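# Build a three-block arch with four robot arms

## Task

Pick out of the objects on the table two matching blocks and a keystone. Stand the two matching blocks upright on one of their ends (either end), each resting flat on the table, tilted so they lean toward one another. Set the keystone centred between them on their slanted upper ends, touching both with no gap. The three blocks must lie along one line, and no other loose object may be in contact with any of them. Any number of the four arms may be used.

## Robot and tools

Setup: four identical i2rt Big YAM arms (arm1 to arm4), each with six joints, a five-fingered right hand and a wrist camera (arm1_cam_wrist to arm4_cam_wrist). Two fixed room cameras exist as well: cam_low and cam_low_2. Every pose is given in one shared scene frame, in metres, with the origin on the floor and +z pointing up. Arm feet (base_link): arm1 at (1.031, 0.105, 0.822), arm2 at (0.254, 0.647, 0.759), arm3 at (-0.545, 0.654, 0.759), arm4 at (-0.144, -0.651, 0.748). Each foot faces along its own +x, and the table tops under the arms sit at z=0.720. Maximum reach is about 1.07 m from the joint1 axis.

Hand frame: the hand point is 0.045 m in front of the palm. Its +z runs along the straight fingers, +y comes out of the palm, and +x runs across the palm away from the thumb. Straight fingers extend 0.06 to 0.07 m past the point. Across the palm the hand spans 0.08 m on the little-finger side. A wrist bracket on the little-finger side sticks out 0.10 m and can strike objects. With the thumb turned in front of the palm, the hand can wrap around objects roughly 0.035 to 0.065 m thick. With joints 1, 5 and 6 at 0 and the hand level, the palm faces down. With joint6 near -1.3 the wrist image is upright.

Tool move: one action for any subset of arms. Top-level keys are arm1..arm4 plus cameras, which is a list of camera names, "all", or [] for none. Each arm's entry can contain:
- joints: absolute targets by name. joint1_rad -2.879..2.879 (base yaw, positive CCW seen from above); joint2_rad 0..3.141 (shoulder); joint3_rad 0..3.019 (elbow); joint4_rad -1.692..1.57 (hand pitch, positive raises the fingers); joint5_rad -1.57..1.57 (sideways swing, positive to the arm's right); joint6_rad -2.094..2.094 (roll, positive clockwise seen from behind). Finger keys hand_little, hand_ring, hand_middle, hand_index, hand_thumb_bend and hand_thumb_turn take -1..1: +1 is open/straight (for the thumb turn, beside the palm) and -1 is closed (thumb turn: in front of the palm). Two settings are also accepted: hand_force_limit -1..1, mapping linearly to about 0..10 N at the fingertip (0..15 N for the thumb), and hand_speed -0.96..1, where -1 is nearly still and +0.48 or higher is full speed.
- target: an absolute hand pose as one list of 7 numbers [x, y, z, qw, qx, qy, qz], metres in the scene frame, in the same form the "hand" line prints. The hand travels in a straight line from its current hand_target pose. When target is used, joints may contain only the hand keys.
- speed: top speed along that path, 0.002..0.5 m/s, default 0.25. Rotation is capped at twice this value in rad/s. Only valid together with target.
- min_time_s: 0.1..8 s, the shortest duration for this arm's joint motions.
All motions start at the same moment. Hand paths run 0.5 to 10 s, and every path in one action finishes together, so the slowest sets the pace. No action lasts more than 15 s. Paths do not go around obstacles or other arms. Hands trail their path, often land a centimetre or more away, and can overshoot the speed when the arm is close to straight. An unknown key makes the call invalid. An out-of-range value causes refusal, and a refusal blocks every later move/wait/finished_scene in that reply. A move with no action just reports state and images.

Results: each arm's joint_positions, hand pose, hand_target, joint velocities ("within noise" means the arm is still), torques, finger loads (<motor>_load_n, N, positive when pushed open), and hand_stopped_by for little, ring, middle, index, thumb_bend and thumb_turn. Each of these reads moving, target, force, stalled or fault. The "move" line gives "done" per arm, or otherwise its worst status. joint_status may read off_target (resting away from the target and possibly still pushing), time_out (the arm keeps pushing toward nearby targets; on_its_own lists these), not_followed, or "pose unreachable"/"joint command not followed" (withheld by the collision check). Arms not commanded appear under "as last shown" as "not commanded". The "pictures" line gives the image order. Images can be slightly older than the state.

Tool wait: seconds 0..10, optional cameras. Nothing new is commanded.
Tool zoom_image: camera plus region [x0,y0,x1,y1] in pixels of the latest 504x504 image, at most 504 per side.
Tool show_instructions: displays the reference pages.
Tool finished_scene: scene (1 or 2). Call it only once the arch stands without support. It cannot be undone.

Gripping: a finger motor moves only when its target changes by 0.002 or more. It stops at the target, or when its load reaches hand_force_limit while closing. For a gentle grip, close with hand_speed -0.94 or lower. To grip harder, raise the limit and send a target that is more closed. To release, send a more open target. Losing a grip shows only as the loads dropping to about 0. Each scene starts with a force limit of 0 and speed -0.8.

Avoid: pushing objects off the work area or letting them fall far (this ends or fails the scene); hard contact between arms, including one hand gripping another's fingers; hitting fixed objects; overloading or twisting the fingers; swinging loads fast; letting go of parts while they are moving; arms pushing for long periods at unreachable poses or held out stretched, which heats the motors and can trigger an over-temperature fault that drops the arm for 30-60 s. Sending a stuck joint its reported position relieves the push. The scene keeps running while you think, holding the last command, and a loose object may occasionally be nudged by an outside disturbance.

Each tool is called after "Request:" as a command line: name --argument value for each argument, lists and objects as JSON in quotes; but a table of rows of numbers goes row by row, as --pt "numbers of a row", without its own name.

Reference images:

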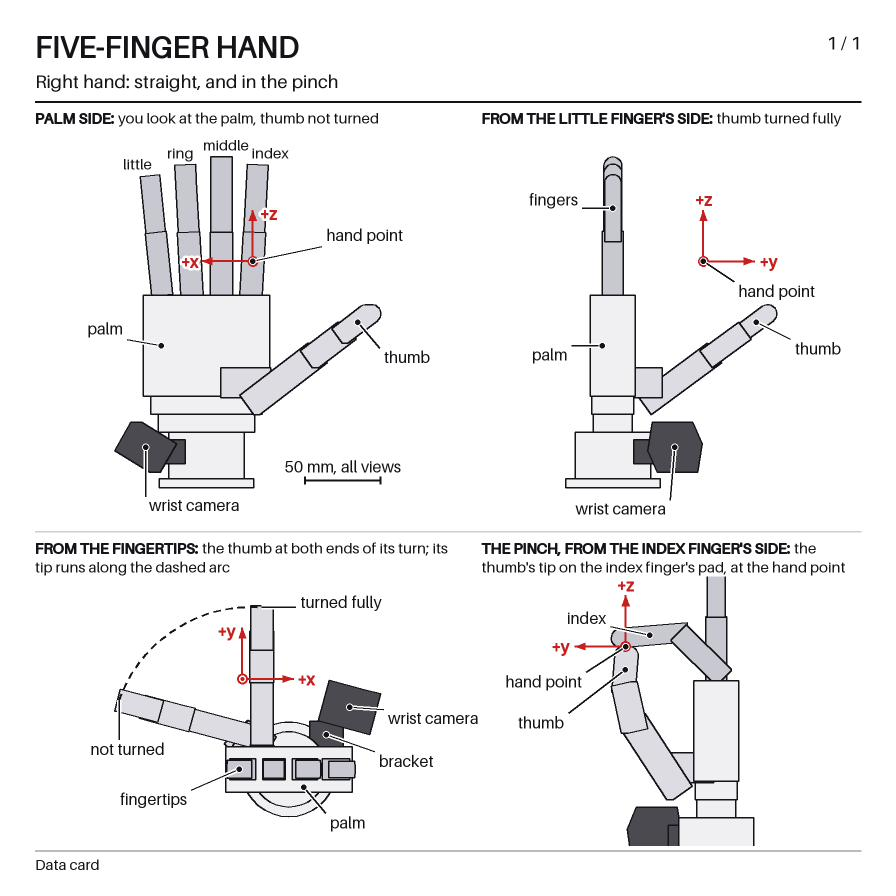

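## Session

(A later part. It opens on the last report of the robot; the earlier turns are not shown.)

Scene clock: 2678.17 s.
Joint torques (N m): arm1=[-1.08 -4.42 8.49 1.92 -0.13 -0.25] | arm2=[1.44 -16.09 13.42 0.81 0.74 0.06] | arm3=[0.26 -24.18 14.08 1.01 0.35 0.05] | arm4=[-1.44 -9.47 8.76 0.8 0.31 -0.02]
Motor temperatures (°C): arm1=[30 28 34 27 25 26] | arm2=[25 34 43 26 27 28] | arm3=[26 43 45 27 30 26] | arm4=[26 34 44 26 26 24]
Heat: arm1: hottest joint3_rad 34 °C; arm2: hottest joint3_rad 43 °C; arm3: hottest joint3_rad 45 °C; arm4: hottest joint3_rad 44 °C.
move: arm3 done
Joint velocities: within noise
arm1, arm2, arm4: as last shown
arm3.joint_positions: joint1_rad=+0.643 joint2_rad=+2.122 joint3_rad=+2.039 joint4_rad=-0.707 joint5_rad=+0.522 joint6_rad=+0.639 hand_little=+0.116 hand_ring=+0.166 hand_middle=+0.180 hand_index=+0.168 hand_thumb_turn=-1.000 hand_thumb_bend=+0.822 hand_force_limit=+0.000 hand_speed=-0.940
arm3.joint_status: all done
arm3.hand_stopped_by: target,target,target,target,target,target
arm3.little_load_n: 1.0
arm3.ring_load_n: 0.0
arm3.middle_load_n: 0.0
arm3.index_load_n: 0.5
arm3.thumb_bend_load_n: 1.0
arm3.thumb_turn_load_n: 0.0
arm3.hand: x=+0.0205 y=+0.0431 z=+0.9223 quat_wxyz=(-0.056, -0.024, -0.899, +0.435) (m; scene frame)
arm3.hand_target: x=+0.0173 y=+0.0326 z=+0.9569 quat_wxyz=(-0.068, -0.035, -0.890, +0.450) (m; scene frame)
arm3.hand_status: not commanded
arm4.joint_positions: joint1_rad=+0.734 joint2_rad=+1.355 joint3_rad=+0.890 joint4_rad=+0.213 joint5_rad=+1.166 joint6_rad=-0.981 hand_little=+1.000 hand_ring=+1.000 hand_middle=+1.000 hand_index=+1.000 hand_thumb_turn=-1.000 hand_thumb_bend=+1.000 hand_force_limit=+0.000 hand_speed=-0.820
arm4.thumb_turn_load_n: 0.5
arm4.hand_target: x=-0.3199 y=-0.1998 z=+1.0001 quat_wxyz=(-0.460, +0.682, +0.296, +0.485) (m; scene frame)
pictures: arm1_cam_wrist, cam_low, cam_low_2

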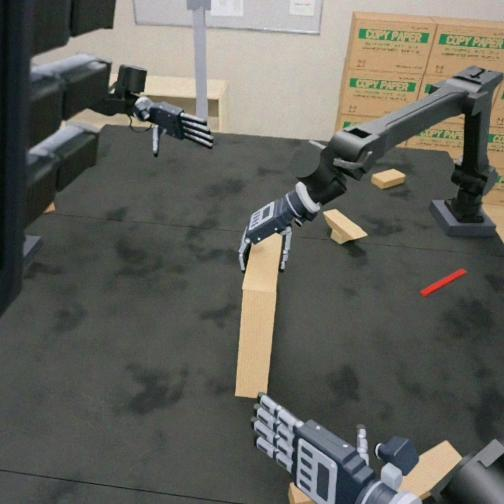

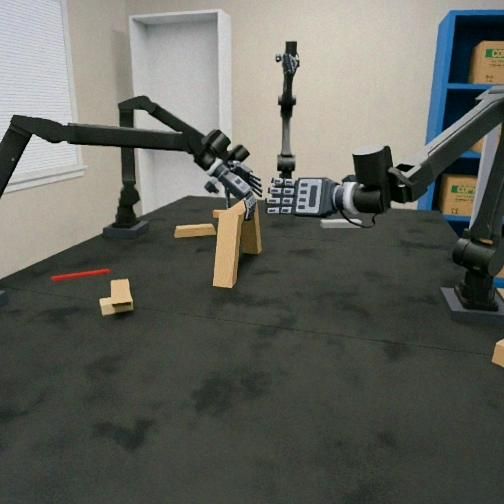

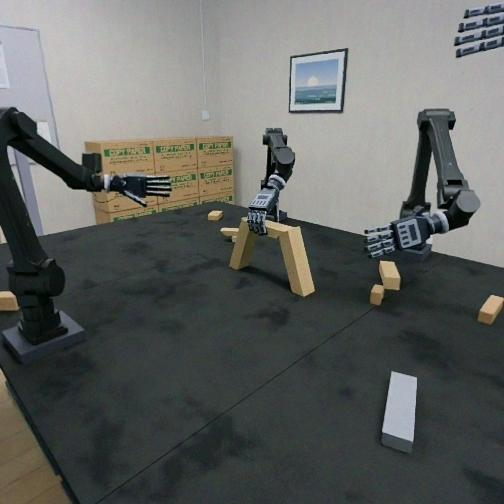

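Request:
move --arm3 '{"joints": {"hand_speed": -0.94, "hand_little": 0.17, "hand_ring": 0.2, "hand_middle": 0.22, "hand_index": 0.21}}' --cameras '["arm1_cam_wrist", "cam_low", "cam_low_2"]'

Request:
zoom_image --camera "cam_low_2" --region '[225, 200, 325, 300]'

Request:
zoom_image --camera "arm1_cam_wrist" --region '[215, 225, 295, 305]'

Scene clock: 2750.90 s.
Joint torques (N m): arm1=[-1.08 -4.48 8.47 1.92 -0.13 -0.24] | arm2=[1.32 -15.97 13.31 0.69 0.69 0.1] | arm3=[0.09 -23.94 14.06 1.1 0.37 0.06] | arm4=[-1.38 -9.47 8.76 0.81 0.31 -0.03]
Motor temperatures (°C): arm1=[30 28 34 27 25 26] | arm2=[25 34 44 26 27 28] | arm3=[26 47 48 27 29 26] | arm4=[26 32 42 26 26 24]
Heat: arm1: hottest joint3_rad 34 °C; arm2: hottest joint3_rad 44 °C; arm3: hottest joint3_rad 48 °C; arm4: hottest joint3_rad 42 °C.
move: arm3 done
Joint velocities: within noise
arm1, arm2, arm4: as last shown
arm3.joint_positions: joint1_rad=+0.643 joint2_rad=+2.122 joint3_rad=+2.039 joint4_rad=-0.708 joint5_rad=+0.522 joint6_rad=+0.639 hand_little=+0.170 hand_ring=+0.200 hand_middle=+0.220 hand_index=+0.210 hand_thumb_turn=-1.000 hand_thumb_bend=+0.821 hand_force_limit=+0.000 hand_speed=-0.940
arm3.joint_status: all done
arm3.hand_stopped_by: target,target,target,target,target,target
arm3.little_load_n: 0.0
arm3.ring_load_n: 0.5
arm3.middle_load_n: 0.0
arm3.index_load_n: 0.0
arm3.thumb_bend_load_n: 0.0
arm3.thumb_turn_load_n: 0.0
arm3.hand: x=+0.0203 y=+0.0433 z=+0.9221 quat_wxyz=(-0.055, -0.024, -0.899, +0.434) (m; scene frame)
arm3.hand_target: x=+0.0174 y=+0.0326 z=+0.9569 quat_wxyz=(-0.068, -0.035, -0.890, +0.450) (m; scene frame)
arm3.hand_status: not commanded
pictures: arm1_cam_wrist, cam_low, cam_low_2

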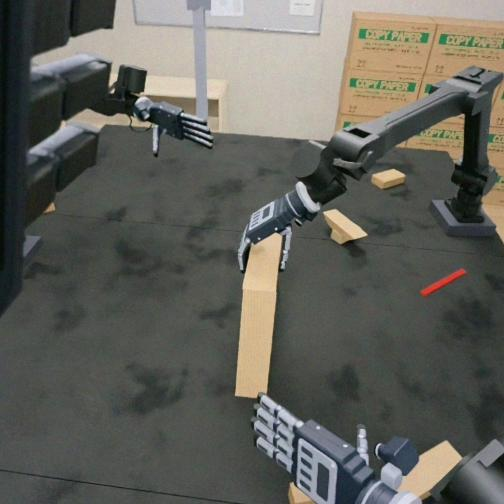

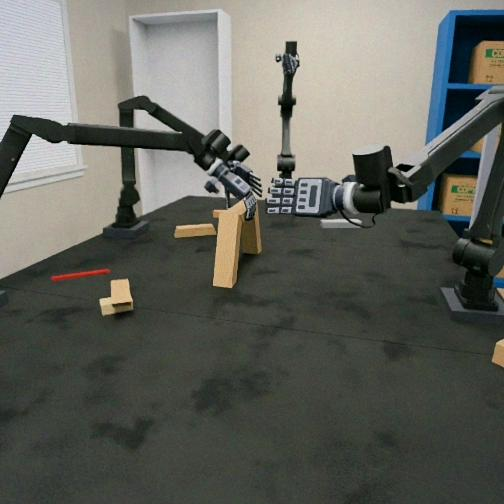

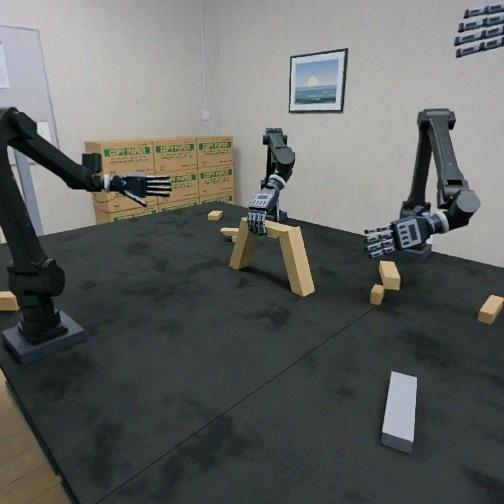

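Scaled by 5.040 from the camera's 504x504 image, which has a finer 720x720 frame.

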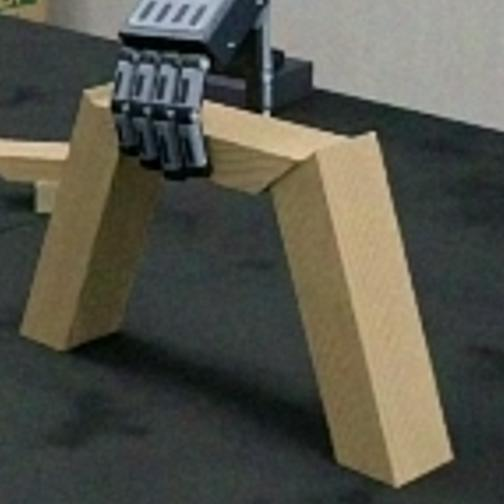

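Scaled by 6.300 from the camera's 504x504 image, which has a finer 720x720 frame.

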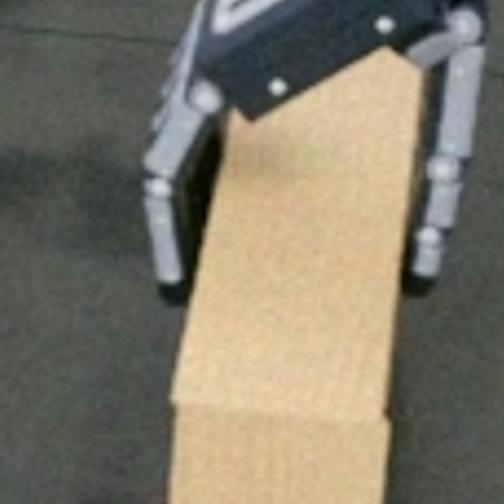

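Request:
move --arm3 '{"joints": {"hand_speed": -0.88, "hand_little": 0.5, "hand_ring": 0.5, "hand_middle": 0.5, "hand_index": 0.5, "hand_thumb_bend": 0.95}}' --cameras '["cam_low_2"]'

Request:
move --arm3 '{"joints": {"hand_speed": -0.82, "hand_little": 1.0, "hand_ring": 1.0, "hand_middle": 1.0, "hand_index": 1.0, "hand_thumb_bend": 1.0}}' --cameras '["arm1_cam_wrist", "arm3_cam_wrist", "cam_low", "cam_low_2"]'

Request:
zoom_image --camera "cam_low_2" --region '[225, 200, 325, 300]'

Request:
zoom_image --camera "arm1_cam_wrist" --region '[215, 225, 295, 305]'

Scene clock: 2774.43 s.
Joint torques (N m): arm1=[-1.08 -4.48 8.47 1.92 -0.13 -0.24] | arm2=[1.67 -16.15 13.49 0.75 0.69 0.11] | arm3=[0.32 -24 14.04 1.03 0.36 0.05] | arm4=[-1.44 -9.47 8.79 0.79 0.31 -0.03]
Motor temperatures (°C): arm1=[30 28 34 27 25 26] | arm2=[25 34 44 26 27 28] | arm3=[26 47 48 27 29 26] | arm4=[26 32 42 26 26 24]
Heat: arm1: hottest joint3_rad 34 °C; arm2: hottest joint3_rad 44 °C; arm3: hottest joint3_rad 48 °C; arm4: hottest joint3_rad 42 °C.
move: arm3 done
Joint velocities: within noise
arm1.joint_positions: joint1_rad=-0.039 joint2_rad=+0.894 joint3_rad=+1.378 joint4_rad=-0.594 joint5_rad=+0.102 joint6_rad=-1.312 hand_little=+1.000 hand_ring=+1.000 hand_middle=+1.000 hand_index=+1.000 hand_thumb_turn=+1.000 hand_thumb_bend=+1.000 hand_force_limit=+0.000 hand_speed=+0.400
arm1.joint_status: not commanded
arm1.hand_stopped_by: target,target,target,target,target,target
arm1.little_load_n: 0.0
arm1.ring_load_n: 0.0
arm1.middle_load_n: 0.0
arm1.index_load_n: 0.0
arm1.thumb_bend_load_n: 0.0
arm1.thumb_turn_load_n: 0.0
arm1.hand: x=+0.6006 y=+0.0772 z=+1.3981 quat_wxyz=(+0.660, -0.046, -0.740, +0.123) (m; scene frame)
arm1.hand_target: x=+0.5966 y=+0.0816 z=+1.3873 quat_wxyz=(+0.652, -0.044, -0.749, +0.113) (m; scene frame)
arm1.hand_status: not commanded
arm2.joint_positions: joint1_rad=+0.478 joint2_rad=+1.598 joint3_rad=+1.054 joint4_rad=-0.300 joint5_rad=+1.184 joint6_rad=-0.529 hand_little=+1.000 hand_ring=+1.000 hand_middle=+1.000 hand_index=+1.000 hand_thumb_turn=-1.000 hand_thumb_bend=+1.000 hand_force_limit=+0.300 hand_speed=-0.800
arm2.joint_status: not commanded
arm2.hand_stopped_by: target,target,target,target,target,target
arm2.little_load_n: 0.0
arm2.ring_load_n: 0.0
arm2.middle_load_n: 0.0
arm2.index_load_n: 0.0
arm2.thumb_bend_load_n: 0.0
arm2.thumb_turn_load_n: 0.0
arm2.hand: x=+0.3698 y=+0.1530 z=+0.9096 quat_wxyz=(+0.511, +0.250, -0.763, +0.307) (m; scene frame)
arm2.hand_target: x=+0.3796 y=+0.1410 z=+0.9301 quat_wxyz=(+0.505, +0.232, -0.764, +0.328) (m; scene frame)
arm2.hand_status: not commanded
arm3.joint_positions: joint1_rad=+0.643 joint2_rad=+2.122 joint3_rad=+2.039 joint4_rad=-0.708 joint5_rad=+0.522 joint6_rad=+0.639 hand_little=+0.500 hand_ring=+0.500 hand_middle=+0.500 hand_index=+0.500 hand_thumb_turn=-1.000 hand_thumb_bend=+0.950 hand_force_limit=+0.000 hand_speed=-0.880
arm3.joint_status: all done
arm3.hand_stopped_by: target,target,target,target,target,target
arm3.little_load_n: 0.0
arm3.ring_load_n: 0.0
arm3.middle_load_n: 0.0
arm3.index_load_n: 0.0
arm3.thumb_bend_load_n: 0.0
arm3.thumb_turn_load_n: 0.0
arm3.hand: x=+0.0203 y=+0.0433 z=+0.9221 quat_wxyz=(-0.055, -0.024, -0.899, +0.434) (m; scene frame)
arm3.hand_target: x=+0.0174 y=+0.0326 z=+0.9569 quat_wxyz=(-0.068, -0.035, -0.890, +0.450) (m; scene frame)
arm3.hand_status: not commanded
arm4: as last shown
arm4.thumb_turn_load_n: 0.0
pictures: cam_low_2

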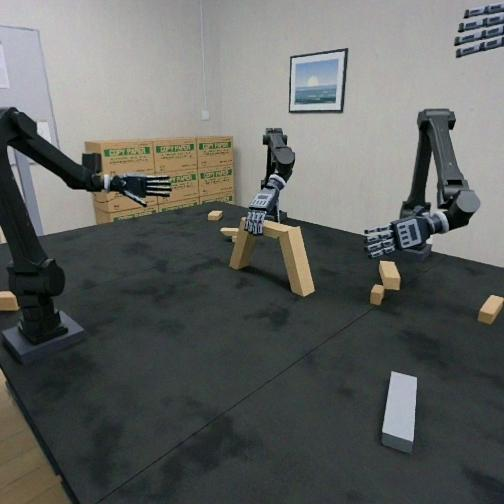

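Scene clock: 2775.93 s.
Joint torques (N m): arm1=[-1.08 -4.42 8.47 1.92 -0.13 -0.25] | arm2=[1.67 -16.44 13.5 0.84 0.71 0.07] | arm3=[0.44 -23.94 14.08 1.13 0.35 0.06] | arm4=[-1.38 -9.47 8.76 0.8 0.3 -0.02]
Motor temperatures (°C): arm1=[30 28 34 27 25 26] | arm2=[25 34 44 26 27 28] | arm3=[26 47 48 27 29 26] | arm4=[26 32 42 26 26 24]
Heat: arm1: hottest joint3_rad 34 °C; arm2: hottest joint3_rad 44 °C; arm3: hottest joint3_rad 48 °C; arm4: hottest joint3_rad 42 °C.
move: arm3 done
Joint velocities: within noise
arm1, arm2, arm4: as last shown
arm3.joint_positions: joint1_rad=+0.643 joint2_rad=+2.122 joint3_rad=+2.039 joint4_rad=-0.708 joint5_rad=+0.522 joint6_rad=+0.639 hand_little=+1.000 hand_ring=+1.000 hand_middle=+1.000 hand_index=+1.000 hand_thumb_turn=-1.000 hand_thumb_bend=+1.000 hand_force_limit=+0.000 hand_speed=-0.820
arm3.joint_status: all done
arm3.hand_stopped_by: target,target,target,target,target,target
arm3.little_load_n: 0.0
arm3.ring_load_n: 0.0
arm3.middle_load_n: 0.0
arm3.index_load_n: -0.5
arm3.thumb_bend_load_n: 0.0
arm3.thumb_turn_load_n: 0.0
arm3.hand: x=+0.0203 y=+0.0433 z=+0.9221 quat_wxyz=(-0.055, -0.024, -0.899, +0.434) (m; scene frame)
arm3.hand_target: x=+0.0174 y=+0.0326 z=+0.9569 quat_wxyz=(-0.068, -0.035, -0.890, +0.450) (m; scene frame)
arm3.hand_status: not commanded
pictures: arm1_cam_wrist, arm3_cam_wrist, cam_low, cam_low_2

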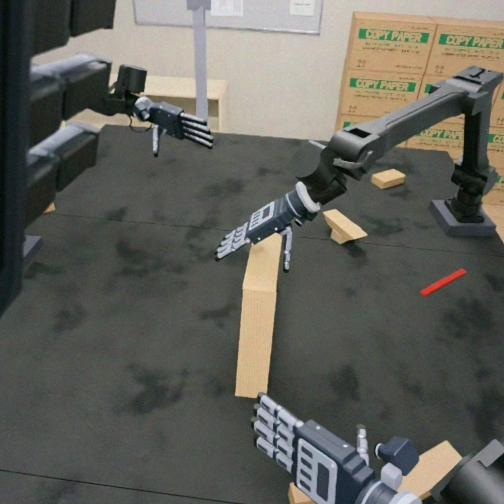

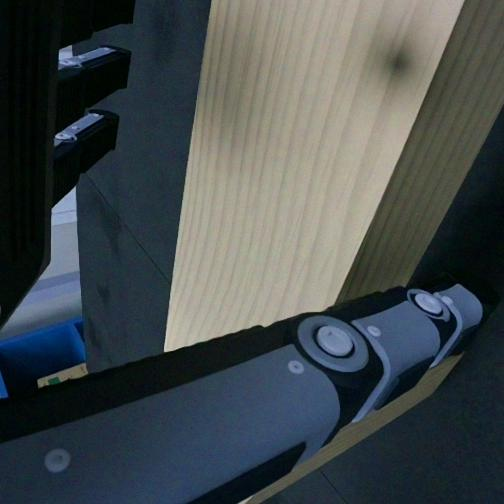

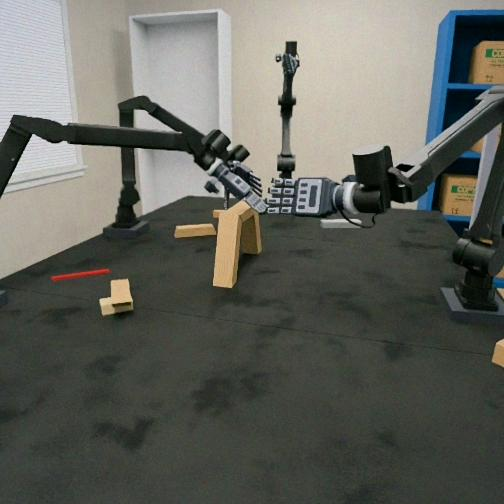

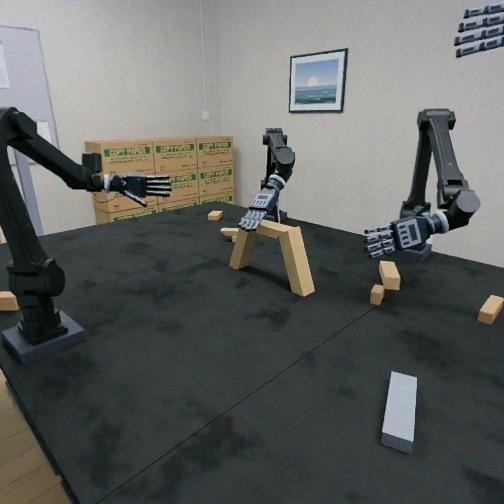

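Scaled by 5.040 from the camera's 504x504 image, which has a finer 720x720 frame.

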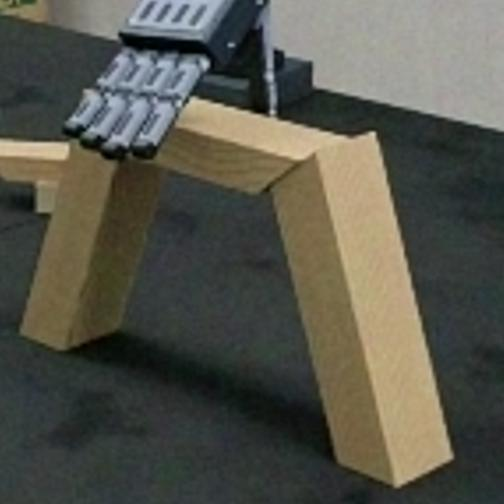

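Scaled by 6.300 from the camera's 504x504 image, which has a finer 720x720 frame.

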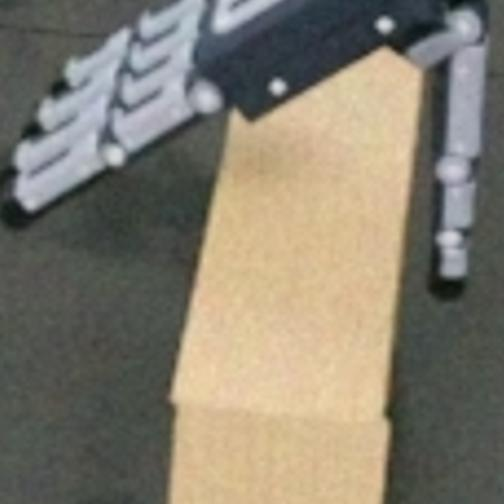

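Request:
move --arm3 '{"target": [0.015, 0.040, 1.14, -0.0682, -0.0352, -0.8911, 0.4501], "speed": 0.07}' --cameras '["arm1_cam_wrist", "cam_low_2"]'

Request:
move --arm3 '{"target": [-0.15, 0.26, 1.22, -0.0682, -0.0352, -0.8911, 0.4501], "speed": 0.2}' --cameras '["arm1_cam_wrist", "cam_low", "cam_low_2"]'

Request:
zoom_image --camera "cam_low_2" --region '[225, 200, 325, 300]'

Request:
zoom_image --camera "cam_low" --region '[200, 190, 300, 290]'

Request:
zoom_image --camera "arm1_cam_wrist" --region '[205, 215, 305, 405]'

Scene clock: 2788.77 s.
Joint torques (N m): arm1=[-1.08 -4.42 8.47 1.92 -0.12 -0.25] | arm2=[1.67 -16.21 13.48 0.81 0.73 0.07] | arm3=[0.56 -21.54 14.48 1.18 0.32 -0.06] | arm4=[-1.44 -9.47 8.76 0.8 0.3 -0.02]
Motor temperatures (°C): arm1=[30 28 34 27 25 26] | arm2=[25 34 44 26 27 28] | arm3=[26 47 48 27 29 26] | arm4=[26 32 42 26 26 24]
Heat: arm1: hottest joint3_rad 34 °C; arm2: hottest joint3_rad 44 °C; arm3: hottest joint3_rad 48 °C; arm4: hottest joint3_rad 42 °C.
move: arm3 off_target
Joint velocities: within noise
arm1, arm2, arm4: as last shown
arm2.thumb_turn_load_n: 0.5
arm3.joint_positions: joint1_rad=+0.643 joint2_rad=+2.291 joint3_rad=+2.874 joint4_rad=-1.319 joint5_rad=+0.522 joint6_rad=+0.639 hand_little=+1.000 hand_ring=+1.000 hand_middle=+1.000 hand_index=+1.000 hand_thumb_turn=-1.000 hand_thumb_bend=+1.000 hand_force_limit=+0.000 hand_speed=-0.820
arm3.joint_status: not commanded
arm3.hand_stopped_by: target,target,target,target,target,target
arm3.little_load_n: 0.0
arm3.ring_load_n: 0.0
arm3.middle_load_n: 0.0
arm3.index_load_n: 0.0
arm3.thumb_bend_load_n: 0.5
arm3.thumb_turn_load_n: 0.0
arm3.hand: x=+0.0192 y=+0.0474 z=+1.1261 quat_wxyz=(-0.073, -0.031, -0.889, +0.451) (m; scene frame)
arm3.hand_target: x=+0.0140 y=+0.0409 z=+1.1394 quat_wxyz=(-0.079, -0.035, -0.883, +0.461) (m; scene frame)
arm3.hand_status: off_target (0.016 m and 0.8 deg from the pose sent, 0.218 m and 2.8 deg at the start; a joint's target at an end of its range on 22 of 111 steps)
pictures: arm1_cam_wrist, cam_low_2

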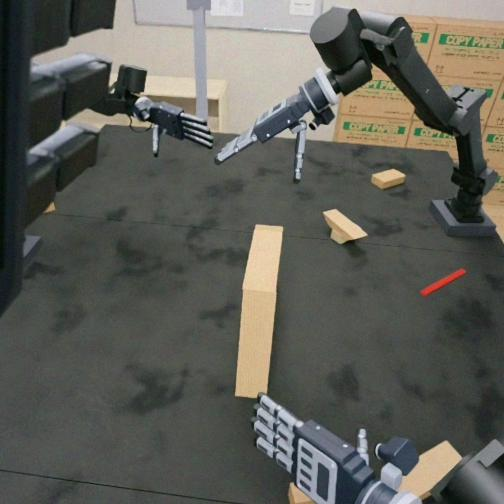

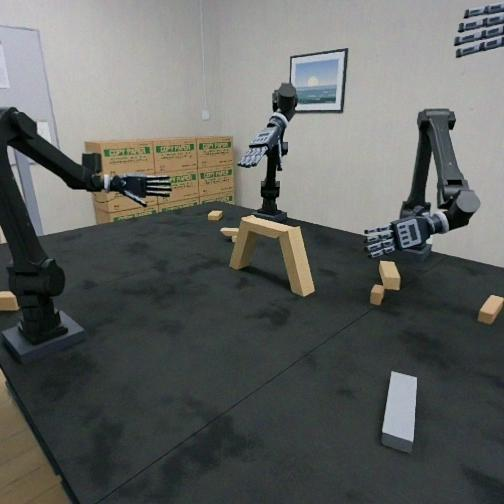

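Scene clock: 2791.13 s.
Joint torques (N m): arm1=[-1.08 -4.48 8.47 1.92 -0.12 -0.24] | arm2=[2.08 -16.56 13.48 0.73 0.72 0.04] | arm3=[1.9 -11.22 10.04 1.05 0.42 0.2] | arm4=[-1.44 -9.47 8.77 0.79 0.31 -0.02]
Motor temperatures (°C): arm1=[30 28 34 27 25 26] | arm2=[25 34 44 26 27 28] | arm3=[26 46 48 27 29 26] | arm4=[26 32 42 26 26 24]
Heat: arm1: hottest joint3_rad 34 °C; arm2: hottest joint3_rad 44 °C; arm3: hottest joint3_rad 48 °C; arm4: hottest joint3_rad 42 °C.
move: arm3 done
Joint velocities: within noise
arm1, arm2, arm4: as last shown
arm2.thumb_turn_load_n: 0.0
arm3.joint_positions: joint1_rad=+0.710 joint2_rad=+1.416 joint3_rad=+1.846 joint4_rad=-1.208 joint5_rad=+0.589 joint6_rad=+0.699 hand_little=+1.000 hand_ring=+1.000 hand_middle=+1.000 hand_index=+1.000 hand_thumb_turn=-1.000 hand_thumb_bend=+1.000 hand_force_limit=+0.000 hand_speed=-0.820
arm3.joint_status: not commanded
arm3.hand_stopped_by: target,target,target,target,target,target
arm3.little_load_n: -0.5
arm3.ring_load_n: 0.5
arm3.middle_load_n: 0.0
arm3.index_load_n: 0.0
arm3.thumb_bend_load_n: 0.0
arm3.thumb_turn_load_n: 0.0
arm3.hand: x=-0.1545 y=+0.2537 z=+1.2199 quat_wxyz=(-0.064, -0.035, -0.889, +0.451) (m; scene frame)
arm3.hand_target: x=-0.1501 y=+0.2599 z=+1.2200 quat_wxyz=(-0.068, -0.035, -0.890, +0.450) (m; scene frame)
arm3.hand_status: done (0.008 m and 0.5 deg from the pose sent, 0.287 m and 0.8 deg at the start)
pictures: arm1_cam_wrist, cam_low, cam_low_2

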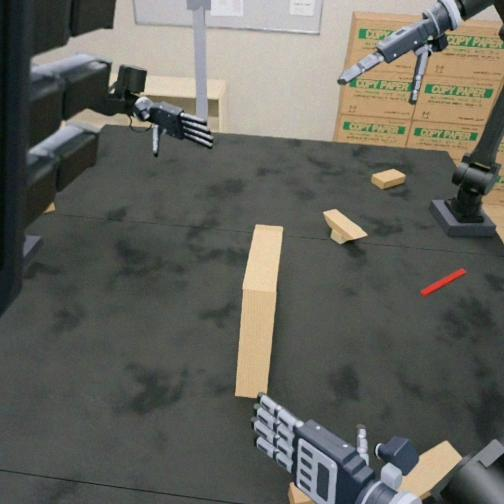

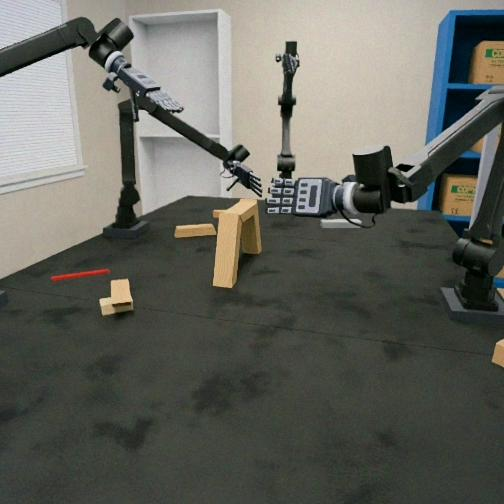

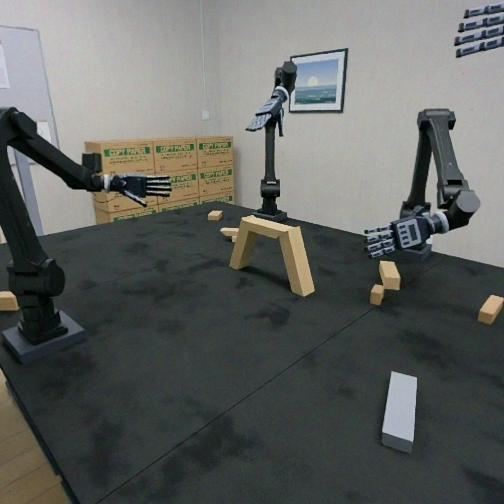

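Scaled by 5.040 from the camera's 504x504 image, which has a finer 720x720 frame.

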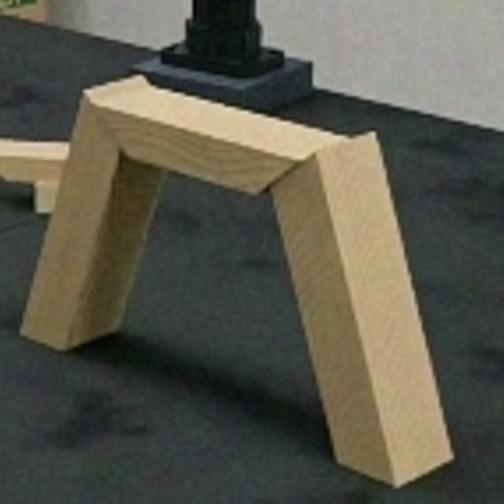

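Scaled by 5.040 from the camera's 504x504 image, which has a finer 720x720 frame.

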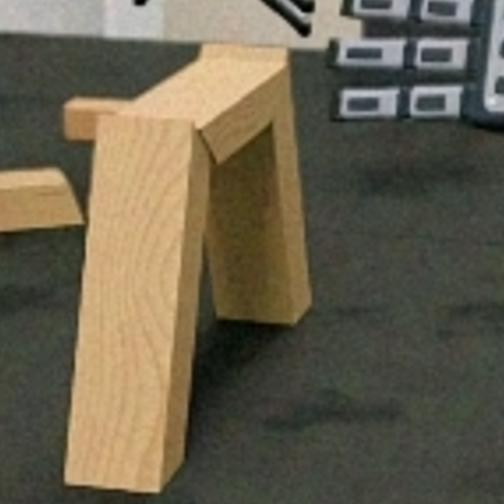

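Scaled by 2.653 from the camera's 504x504 image, which has a finer 720x720 frame.

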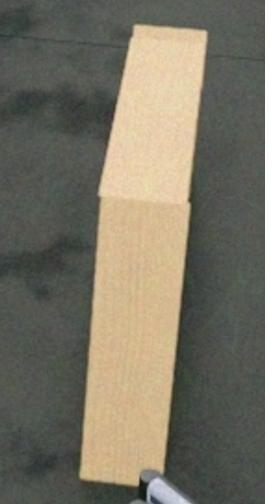

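Request:
move --arm4 '{"target": [0.0, -0.280, 0.990, 0.5880, -0.5330, -0.4090, -0.4513], "speed": 0.15}' --cameras '["arm4_cam_wrist", "arm1_cam_wrist"]'

Scene clock: 2829.43 s.
Joint torques (N m): arm1=[-1.14 -4.42 8.47 1.92 -0.12 -0.24] | arm2=[1.96 -16.73 13.45 0.69 0.75 0.05] | arm3=[2.32 -10.99 10.06 1.11 0.42 0.22] | arm4=[-3.43 -0.67 9.43 2.45 -0.08 -0.05]
Motor temperatures (°C): arm1=[30 28 34 27 25 26] | arm2=[25 34 44 26 27 28] | arm3=[26 42 44 27 30 26] | arm4=[26 32 42 26 26 24]
Heat: arm1: hottest joint3_rad 34 °C; arm2: hottest joint3_rad 44 °C; arm3: hottest joint3_rad 44 °C; arm4: hottest joint3_rad 42 °C.
move: arm4 done
Joint velocities: within noise
arm1, arm2, arm3: as last shown
arm3.little_load_n: 0.0
arm3.ring_load_n: 0.0
arm4.joint_positions: joint1_rad=-0.517 joint2_rad=+0.707 joint3_rad=+0.269 joint4_rad=+0.557 joint5_rad=-0.491 joint6_rad=-1.263 hand_little=+1.000 hand_ring=+1.000 hand_middle=+1.000 hand_index=+1.000 hand_thumb_turn=-1.000 hand_thumb_bend=+1.000 hand_force_limit=+0.000 hand_speed=-0.820
arm4.joint_status: not commanded
arm4.hand_stopped_by: target,target,target,target,target,target
arm4.little_load_n: 0.0
arm4.ring_load_n: 0.0
arm4.middle_load_n: 0.0
arm4.index_load_n: 0.0
arm4.thumb_bend_load_n: 0.0
arm4.thumb_turn_load_n: 0.0
arm4.hand: x=-0.0039 y=-0.2774 z=+0.9983 quat_wxyz=(-0.589, +0.527, +0.414, +0.452) (m; scene frame)
arm4.hand_target: x=-0.0002 y=-0.2801 z=+0.9901 quat_wxyz=(-0.588, +0.533, +0.409, +0.451) (m; scene frame)
arm4.hand_status: done (0.010 m and 0.9 deg from the pose sent, 0.331 m and 26.6 deg at the start)
pictures: arm1_cam_wrist, arm4_cam_wrist

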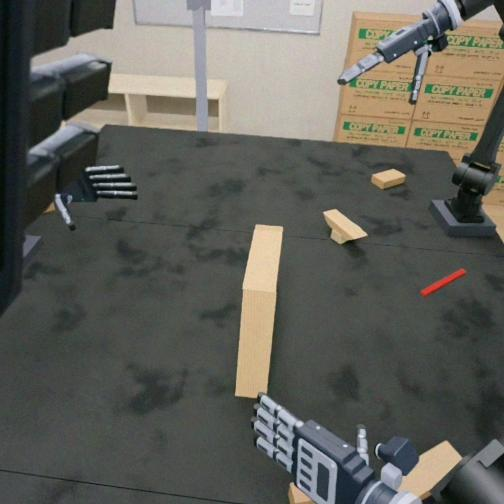

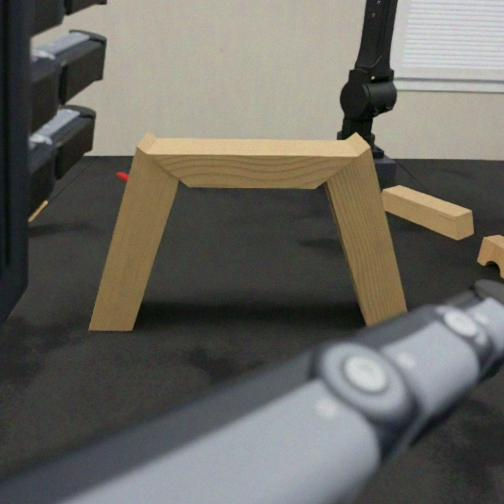

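Request:
zoom_image --camera "arm4_cam_wrist" --region '[80, 110, 260, 290]'

Request:
zoom_image --camera "arm4_cam_wrist" --region '[260, 110, 440, 290]'

Request:
zoom_image --camera "arm4_cam_wrist" --region '[80, 180, 420, 345]'

Scaled by 2.800 from the camera's 504x504 image, which has a finer 720x720 frame.

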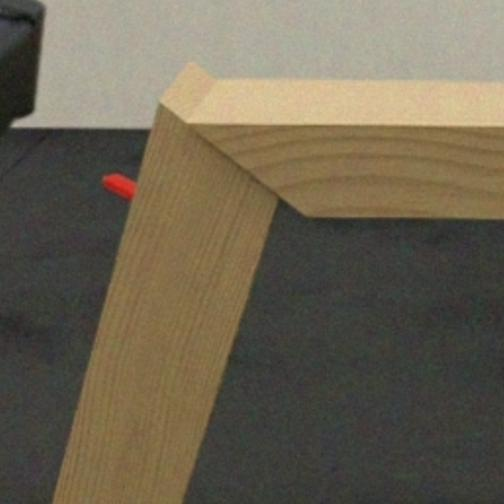

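Scaled by 2.800 from the camera's 504x504 image, which has a finer 720x720 frame.

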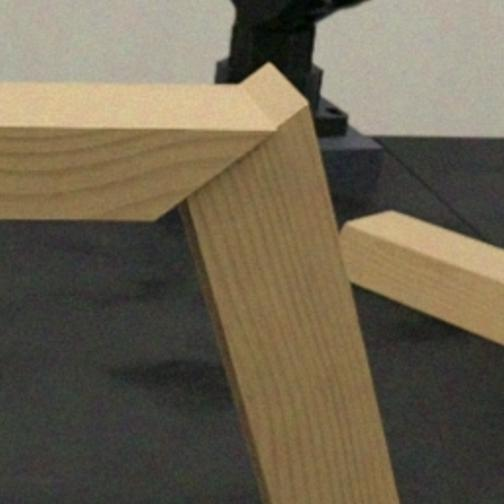

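Scaled by 1.482 from the camera's 504x504 image, which has a finer 720x720 frame.

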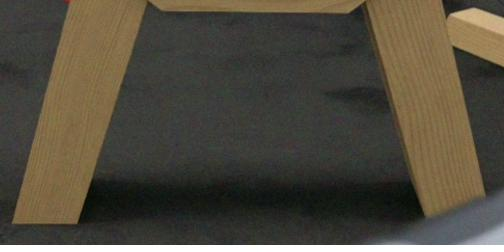

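Request:
finished_scene --scene 1

The scene is finished: the task was done.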